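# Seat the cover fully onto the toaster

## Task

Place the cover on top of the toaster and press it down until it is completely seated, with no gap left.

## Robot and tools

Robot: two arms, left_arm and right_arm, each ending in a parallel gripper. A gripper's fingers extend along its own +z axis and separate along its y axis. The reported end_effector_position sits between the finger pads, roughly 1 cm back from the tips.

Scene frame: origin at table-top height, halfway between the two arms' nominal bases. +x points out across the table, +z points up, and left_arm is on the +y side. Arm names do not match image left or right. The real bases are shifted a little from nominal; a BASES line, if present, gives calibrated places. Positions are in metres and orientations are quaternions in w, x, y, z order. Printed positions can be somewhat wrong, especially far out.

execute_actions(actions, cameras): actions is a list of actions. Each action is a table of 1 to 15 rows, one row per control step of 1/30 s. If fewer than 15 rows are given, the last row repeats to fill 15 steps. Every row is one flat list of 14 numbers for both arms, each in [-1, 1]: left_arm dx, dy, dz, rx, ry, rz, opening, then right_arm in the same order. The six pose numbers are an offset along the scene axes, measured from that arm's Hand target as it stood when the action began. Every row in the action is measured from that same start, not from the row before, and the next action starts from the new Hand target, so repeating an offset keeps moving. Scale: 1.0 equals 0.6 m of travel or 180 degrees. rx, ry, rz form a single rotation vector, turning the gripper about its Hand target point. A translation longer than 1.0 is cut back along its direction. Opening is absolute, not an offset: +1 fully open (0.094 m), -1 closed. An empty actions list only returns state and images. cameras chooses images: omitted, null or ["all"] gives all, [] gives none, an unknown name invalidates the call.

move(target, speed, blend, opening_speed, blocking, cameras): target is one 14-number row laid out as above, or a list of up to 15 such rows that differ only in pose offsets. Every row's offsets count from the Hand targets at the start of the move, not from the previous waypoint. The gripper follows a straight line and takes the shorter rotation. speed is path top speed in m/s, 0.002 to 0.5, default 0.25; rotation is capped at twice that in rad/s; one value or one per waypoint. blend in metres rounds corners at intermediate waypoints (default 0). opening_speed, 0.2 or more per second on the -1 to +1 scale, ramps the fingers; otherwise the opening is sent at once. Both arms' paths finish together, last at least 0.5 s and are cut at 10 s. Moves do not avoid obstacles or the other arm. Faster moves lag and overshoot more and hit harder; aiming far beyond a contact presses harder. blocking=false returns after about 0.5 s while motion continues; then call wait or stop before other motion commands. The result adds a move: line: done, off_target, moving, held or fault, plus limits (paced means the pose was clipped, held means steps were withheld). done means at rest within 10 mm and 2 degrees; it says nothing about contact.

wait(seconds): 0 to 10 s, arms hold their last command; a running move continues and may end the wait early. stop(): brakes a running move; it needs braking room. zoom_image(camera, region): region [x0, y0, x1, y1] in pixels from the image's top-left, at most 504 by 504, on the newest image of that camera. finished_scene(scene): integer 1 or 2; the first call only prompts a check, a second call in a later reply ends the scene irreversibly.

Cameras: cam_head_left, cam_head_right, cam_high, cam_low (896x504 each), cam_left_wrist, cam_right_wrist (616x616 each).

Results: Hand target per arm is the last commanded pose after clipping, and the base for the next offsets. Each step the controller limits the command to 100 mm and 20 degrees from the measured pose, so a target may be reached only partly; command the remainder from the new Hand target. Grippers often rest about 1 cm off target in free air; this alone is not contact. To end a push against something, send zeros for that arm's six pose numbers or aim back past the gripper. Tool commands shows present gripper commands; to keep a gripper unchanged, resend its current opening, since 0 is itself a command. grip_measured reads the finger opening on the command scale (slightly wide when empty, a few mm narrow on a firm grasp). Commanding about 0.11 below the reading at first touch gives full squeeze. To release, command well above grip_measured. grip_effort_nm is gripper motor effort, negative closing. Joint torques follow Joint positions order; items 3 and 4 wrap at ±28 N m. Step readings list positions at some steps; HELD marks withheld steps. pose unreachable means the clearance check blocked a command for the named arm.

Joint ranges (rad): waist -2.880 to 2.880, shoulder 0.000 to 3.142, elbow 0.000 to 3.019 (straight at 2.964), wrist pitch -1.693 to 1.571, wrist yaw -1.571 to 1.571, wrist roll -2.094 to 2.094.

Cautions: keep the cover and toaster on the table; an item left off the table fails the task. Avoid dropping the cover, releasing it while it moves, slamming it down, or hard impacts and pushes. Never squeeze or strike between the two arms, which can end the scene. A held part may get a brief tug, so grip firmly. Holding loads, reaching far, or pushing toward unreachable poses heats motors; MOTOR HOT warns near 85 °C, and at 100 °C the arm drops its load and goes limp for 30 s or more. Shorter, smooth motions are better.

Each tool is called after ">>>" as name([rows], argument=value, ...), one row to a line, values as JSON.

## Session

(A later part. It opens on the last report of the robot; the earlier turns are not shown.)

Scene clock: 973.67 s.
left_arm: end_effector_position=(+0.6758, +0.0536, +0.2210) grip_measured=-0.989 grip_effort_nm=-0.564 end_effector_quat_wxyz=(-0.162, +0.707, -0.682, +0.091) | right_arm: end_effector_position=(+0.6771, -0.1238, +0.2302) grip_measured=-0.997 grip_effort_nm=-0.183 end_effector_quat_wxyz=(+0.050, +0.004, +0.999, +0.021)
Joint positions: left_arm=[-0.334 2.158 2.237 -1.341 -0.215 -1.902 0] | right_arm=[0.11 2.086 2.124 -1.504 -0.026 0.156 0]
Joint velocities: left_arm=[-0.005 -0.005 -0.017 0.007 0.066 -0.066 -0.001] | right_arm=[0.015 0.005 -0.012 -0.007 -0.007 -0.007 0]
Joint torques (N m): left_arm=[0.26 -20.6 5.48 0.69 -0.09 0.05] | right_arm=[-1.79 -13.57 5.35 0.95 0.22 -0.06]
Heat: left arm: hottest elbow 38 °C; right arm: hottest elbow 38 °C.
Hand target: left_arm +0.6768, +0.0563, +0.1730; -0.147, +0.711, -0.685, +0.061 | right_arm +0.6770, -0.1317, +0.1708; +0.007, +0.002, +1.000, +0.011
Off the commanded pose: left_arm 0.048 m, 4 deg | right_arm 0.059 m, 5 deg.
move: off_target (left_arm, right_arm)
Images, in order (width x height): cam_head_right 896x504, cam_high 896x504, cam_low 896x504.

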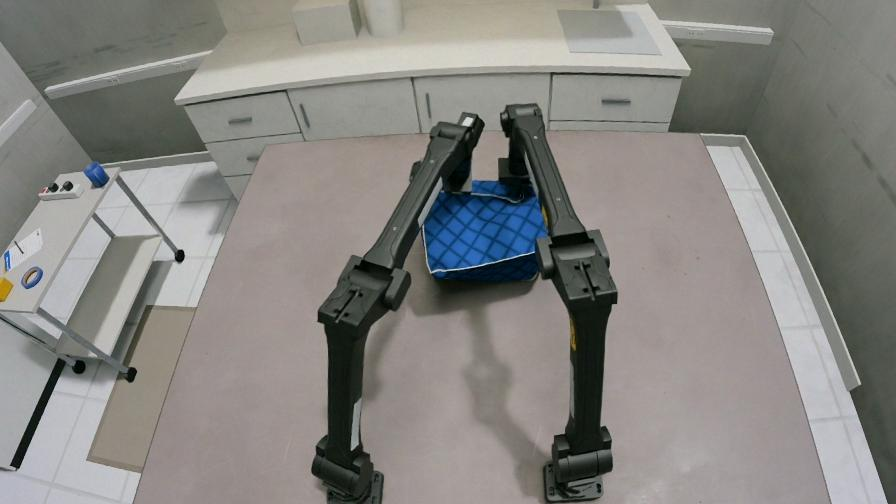

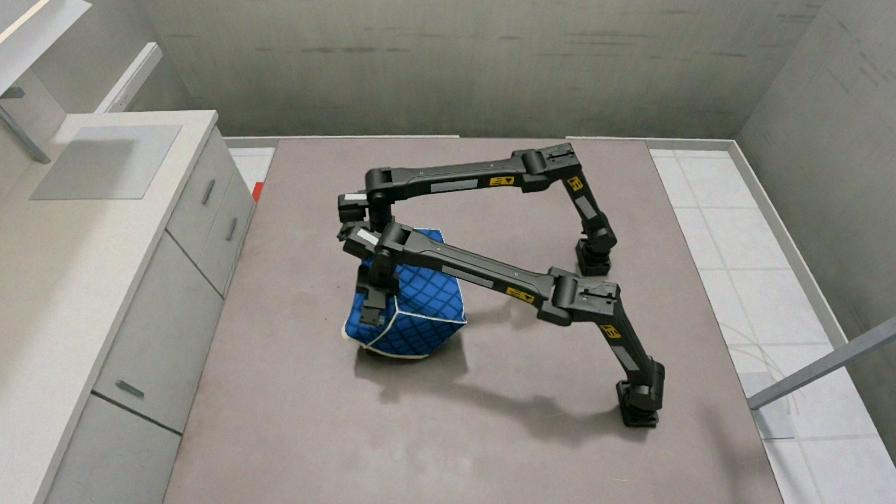

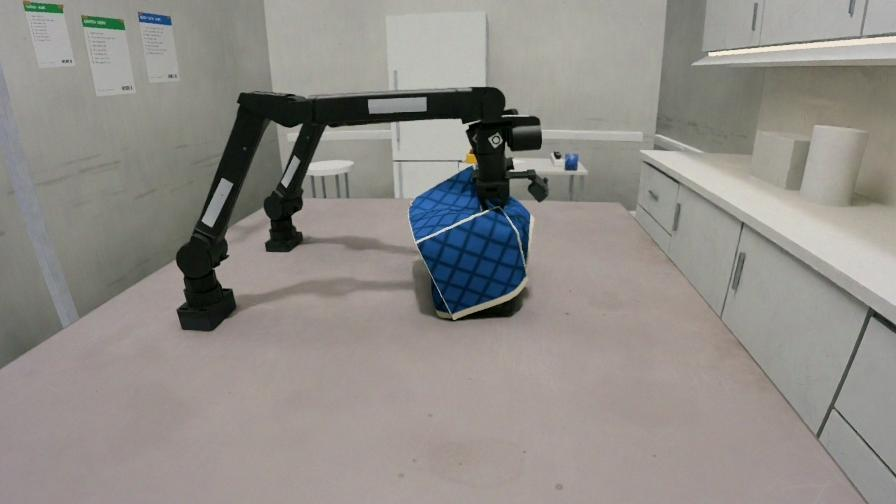

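>>> move([
  [0,0,0,0,0,0,-1,-0.03,-0.03,0.4,0,0,0,-1],
  [0,0,0,0,0,0,-1,-0.5,0.12,0.4,0,0,0,-1],
  [0,0,0,0,0,0,-1,-0.5,0.12,0.02,0,0,0,-1],
  [0,0,0,0,0,0,-1,-0.28,0.12,0.02,0,0,0,-1],
], speed=0.2, cameras=["cam_low","cam_high","cam_head_right"])

Scene clock: 983.97 s.
left_arm: end_effector_position=(+0.6760, +0.0535, +0.2210) grip_measured=-0.990 grip_effort_nm=-0.569 end_effector_quat_wxyz=(-0.163, +0.707, -0.682, +0.092) | right_arm: end_effector_position=(+0.4864, -0.0609, +0.1823) grip_measured=-0.997 grip_effort_nm=-0.178 end_effector_quat_wxyz=(-0.002, +0.004, +1.000, +0.009)
Joint positions: left_arm=[-0.334 2.155 2.231 -1.334 -0.215 -1.902 0] | right_arm=[0.292 1.695 1.421 -1.296 -0.019 0.337 0]
Joint velocities: left_arm=[0.005 -0.015 -0.007 -0.012 -0.051 0.007 0] | right_arm=[-0.005 -0.005 0.002 -0.002 0.081 -0.081 -0.001]
Joint torques (N m): left_arm=[0.15 -20.07 5.96 0.53 -0.11 0.05] | right_arm=[-1.85 -10.05 13.9 0.14 -0.04 -0.07]
Heat: left arm: hottest elbow 37 °C; right arm: hottest elbow 37 °C.
Hand target: left_arm +0.6769, +0.0562, +0.1728; -0.147, +0.711, -0.685, +0.061 | right_arm +0.5090, -0.0594, +0.1859; +0.007, +0.002, +1.000, +0.014
Off the commanded pose: left_arm 0.048 m, 4 deg | right_arm 0.023 m, 1 deg.
move: off_target (left_arm, right_arm)
Images, in order (width x height): cam_head_right 896x504, cam_high 896x504, cam_low 896x504.

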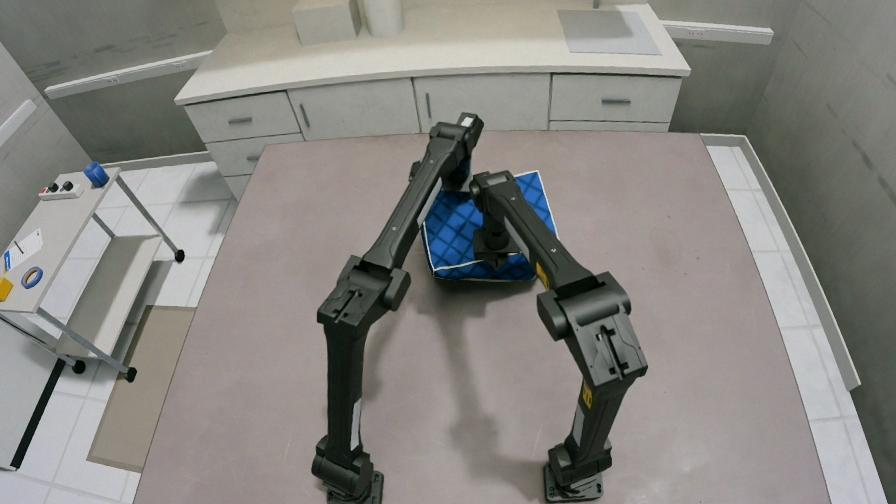

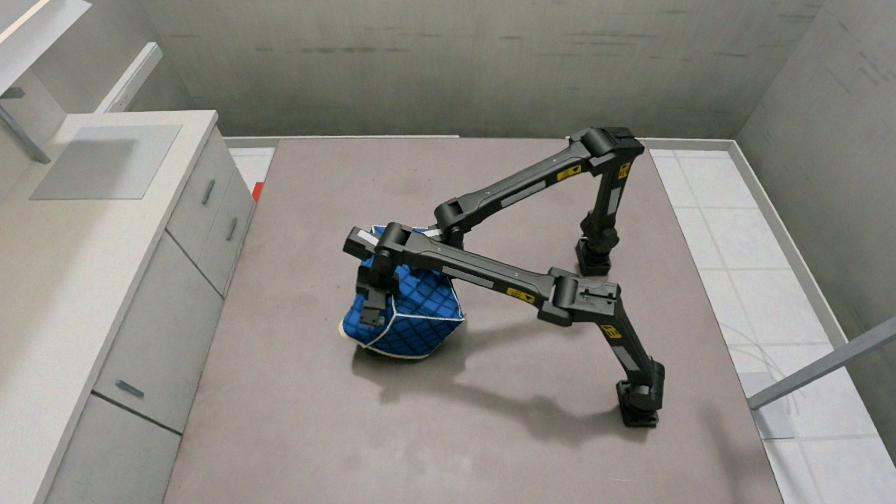

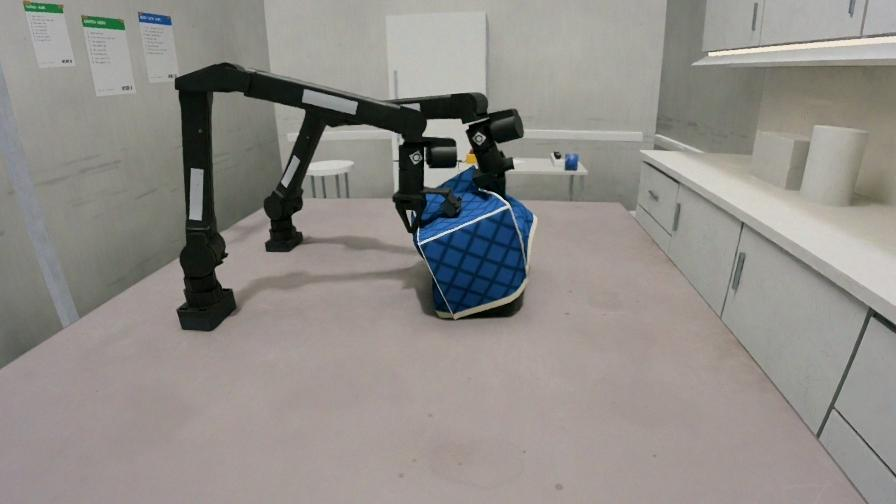

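>>> move([
  [0,0.04,0.2,0,0,0,-1,0.05,0,0,0,0,0,-1],
  [0.0,0.04,-0.03,0,0,0,-1,0.08,0,0,0,0,0,-1],
], speed=0.12, cameras=["cam_low","cam_high","cam_head_left","cam_left_wrist"])

Scene clock: 991.03 s.
left_arm: end_effector_position=(+0.6733, +0.0689, +0.2198) grip_measured=-0.990 grip_effort_nm=-0.554 end_effector_quat_wxyz=(-0.168, +0.708, -0.679, +0.103) | right_arm: end_effector_position=(+0.5318, -0.0576, +0.1829) grip_measured=-0.997 grip_effort_nm=-0.178 end_effector_quat_wxyz=(-0.005, +0.002, +1.000, +0.008)
Joint positions: left_arm=[-0.313 2.107 2.143 -1.267 -0.208 -1.885 0] | right_arm=[0.271 1.809 1.579 -1.345 -0.019 0.312 0]
Joint velocities: left_arm=[-0.005 -0.005 0.007 -0.002 -0.037 0.022 -0.001] | right_arm=[-0.015 -0.005 -0.002 0.012 -0.066 -0.022 -0.001]
Joint torques (N m): left_arm=[1.14 -18.55 5.14 0.65 0.02 0.19] | right_arm=[-2.37 -11.4 14.35 0.24 -0.02 -0.07]
Heat: left arm: hottest elbow 37 °C; right arm: hottest elbow 38 °C.
Hand target: left_arm +0.6770, +0.0805, +0.1553; -0.147, +0.711, -0.685, +0.061 | right_arm +0.5569, -0.0595, +0.1849; +0.007, +0.002, +1.000, +0.013
Off the commanded pose: left_arm 0.066 m, 5 deg | right_arm 0.025 m, 1 deg.
move: off_target (left_arm, right_arm)
Images, in order (width x height): cam_head_left 896x504, cam_high 896x504, cam_low 896x504, cam_left_wrist 616x616.

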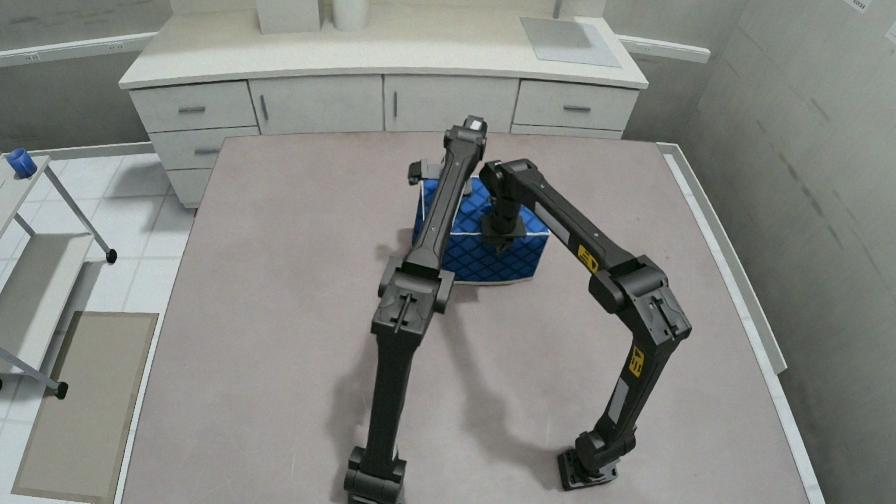

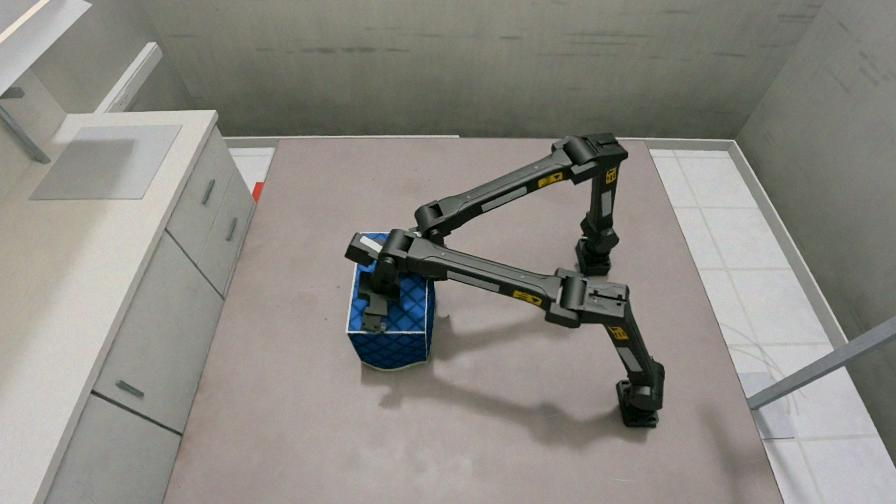

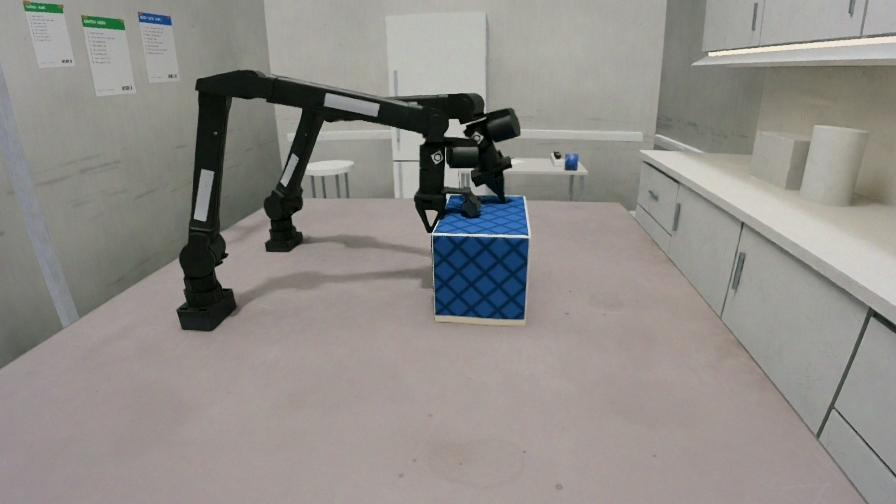

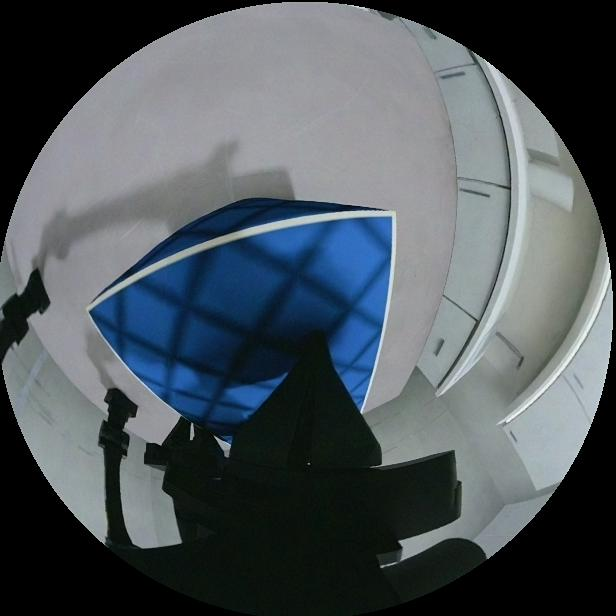

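WOW — seated. Retreat: right back, left up.

>>> move([
  [0,0,0.3,0,0,0,-1,-0.1,0,0.0,0,0,0,-1],
  [0,0,0.45,0,0,0,-1,-0.25,-0.05,0.05,0,0,0,-1],
  [-0.35,0.05,0.45,0,0,0,-1,-0.35,-0.05,0.1,0,0,0,-1],
], speed=0.2)

Scene clock: 998.97 s.
left_arm: end_effector_position=(+0.4742, +0.1124, +0.4128) grip_measured=-0.990 grip_effort_nm=-0.564 end_effector_quat_wxyz=(-0.148, +0.711, -0.685, +0.063) | right_arm: end_effector_position=(+0.3568, -0.0926, +0.2473) grip_measured=-0.997 grip_effort_nm=-0.173 end_effector_quat_wxyz=(+0.008, +0.001, +1.000, +0.013)
Joint positions: left_arm=[-0.352 1.64 1.99 -1.681 -0.217 -1.929 0] | right_arm=[0.323 1.304 1.162 -1.405 -0.019 0.362 0]
Joint velocities: left_arm=[-0.005 -0.005 0.002 -0.007 -0.051 -0.037 0] | right_arm=[-0.015 -0.005 -0.002 0.012 -0.051 0.007 0]
Joint torques (N m): left_arm=[-1.2 -17.44 7.39 -0.1 -0.35 -0.03] | right_arm=[0.32 -8.59 7.9 -0.01 -0.06 0.31]
Heat: left arm: hottest shoulder 36 °C; right arm: hottest elbow 38 °C.
Hand target: left_arm +0.4662, +0.1075, +0.4240; -0.147, +0.711, -0.685, +0.061 | right_arm +0.3480, -0.0898, +0.2488; +0.007, +0.002, +1.000, +0.015
Off the commanded pose: left_arm 0.015 m, 0 deg | right_arm 0.011 m, 0 deg.
joint sent to its limit (left arm) — joint 4 (wrist pitch), lower limit. The joint targets still meet the commanded pose.
move: off_target (left_arm, right_arm)

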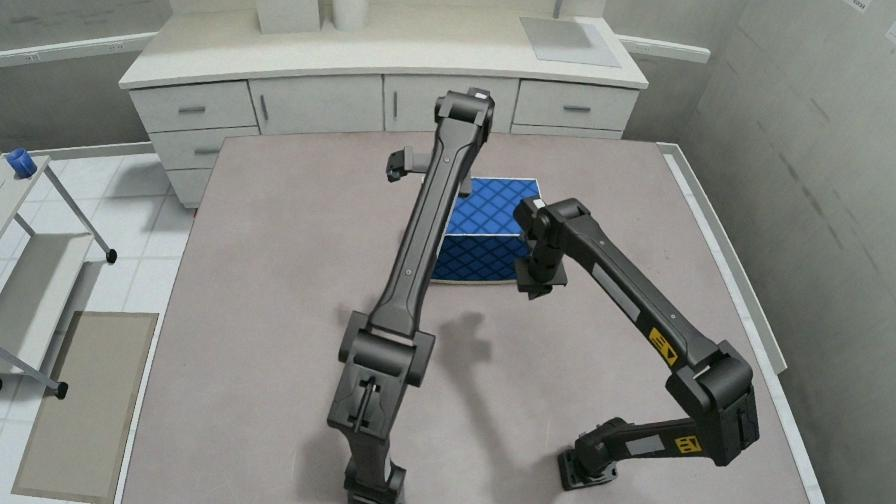

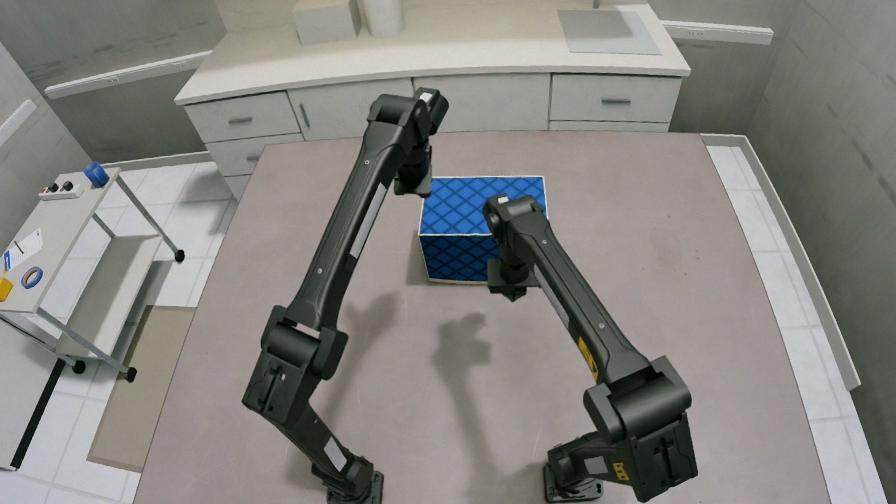

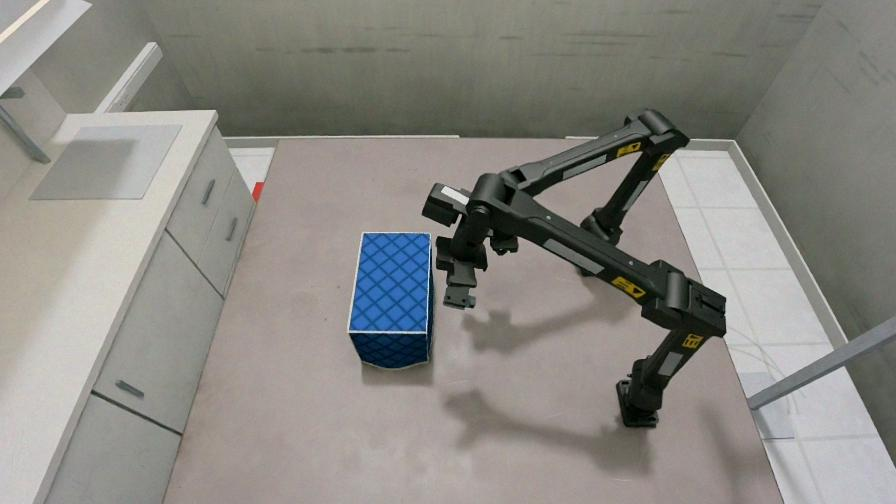

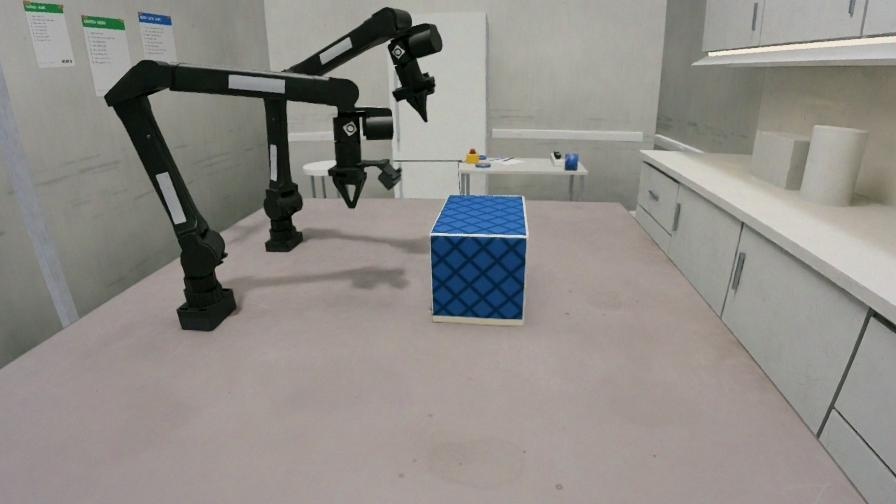

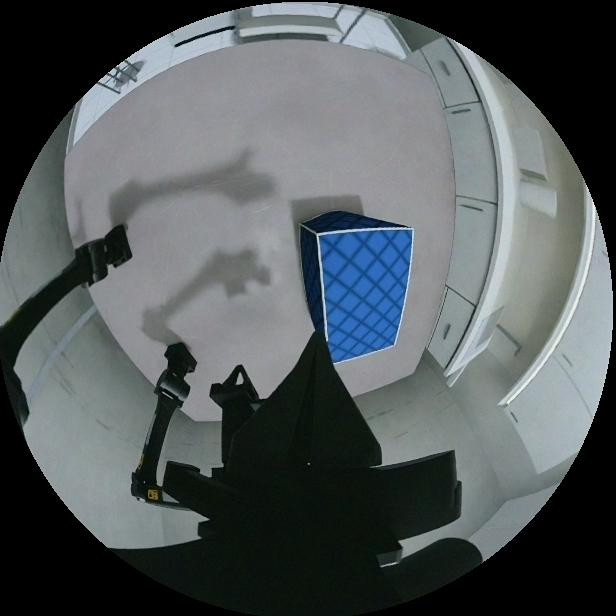

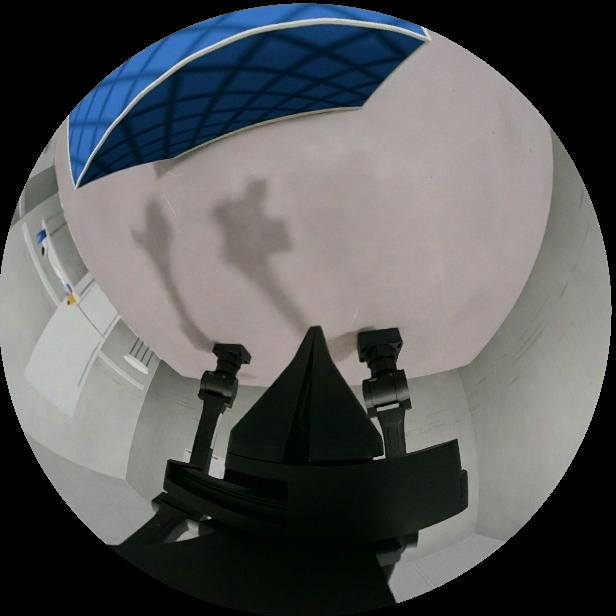

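>>> finished_scene(scene=1)

This call ended nothing. Check each condition of the task against the scene as it is now, look again where you are not sure, and mend what is not met. Then call finished_scene again.

>>> zoom_image(camera="cam_high", region=[320, 280, 460, 400])

Scaled by 3.600.

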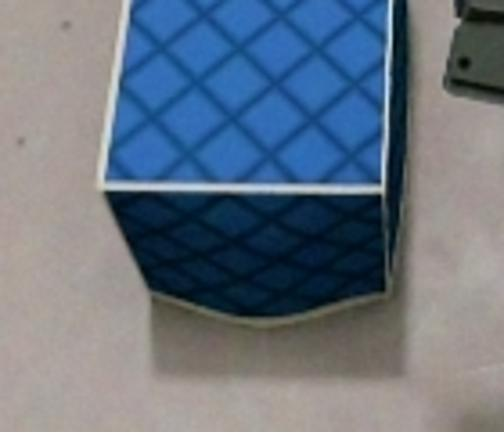

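>>> finished_scene(scene=1)

The scene is finished: the task was done.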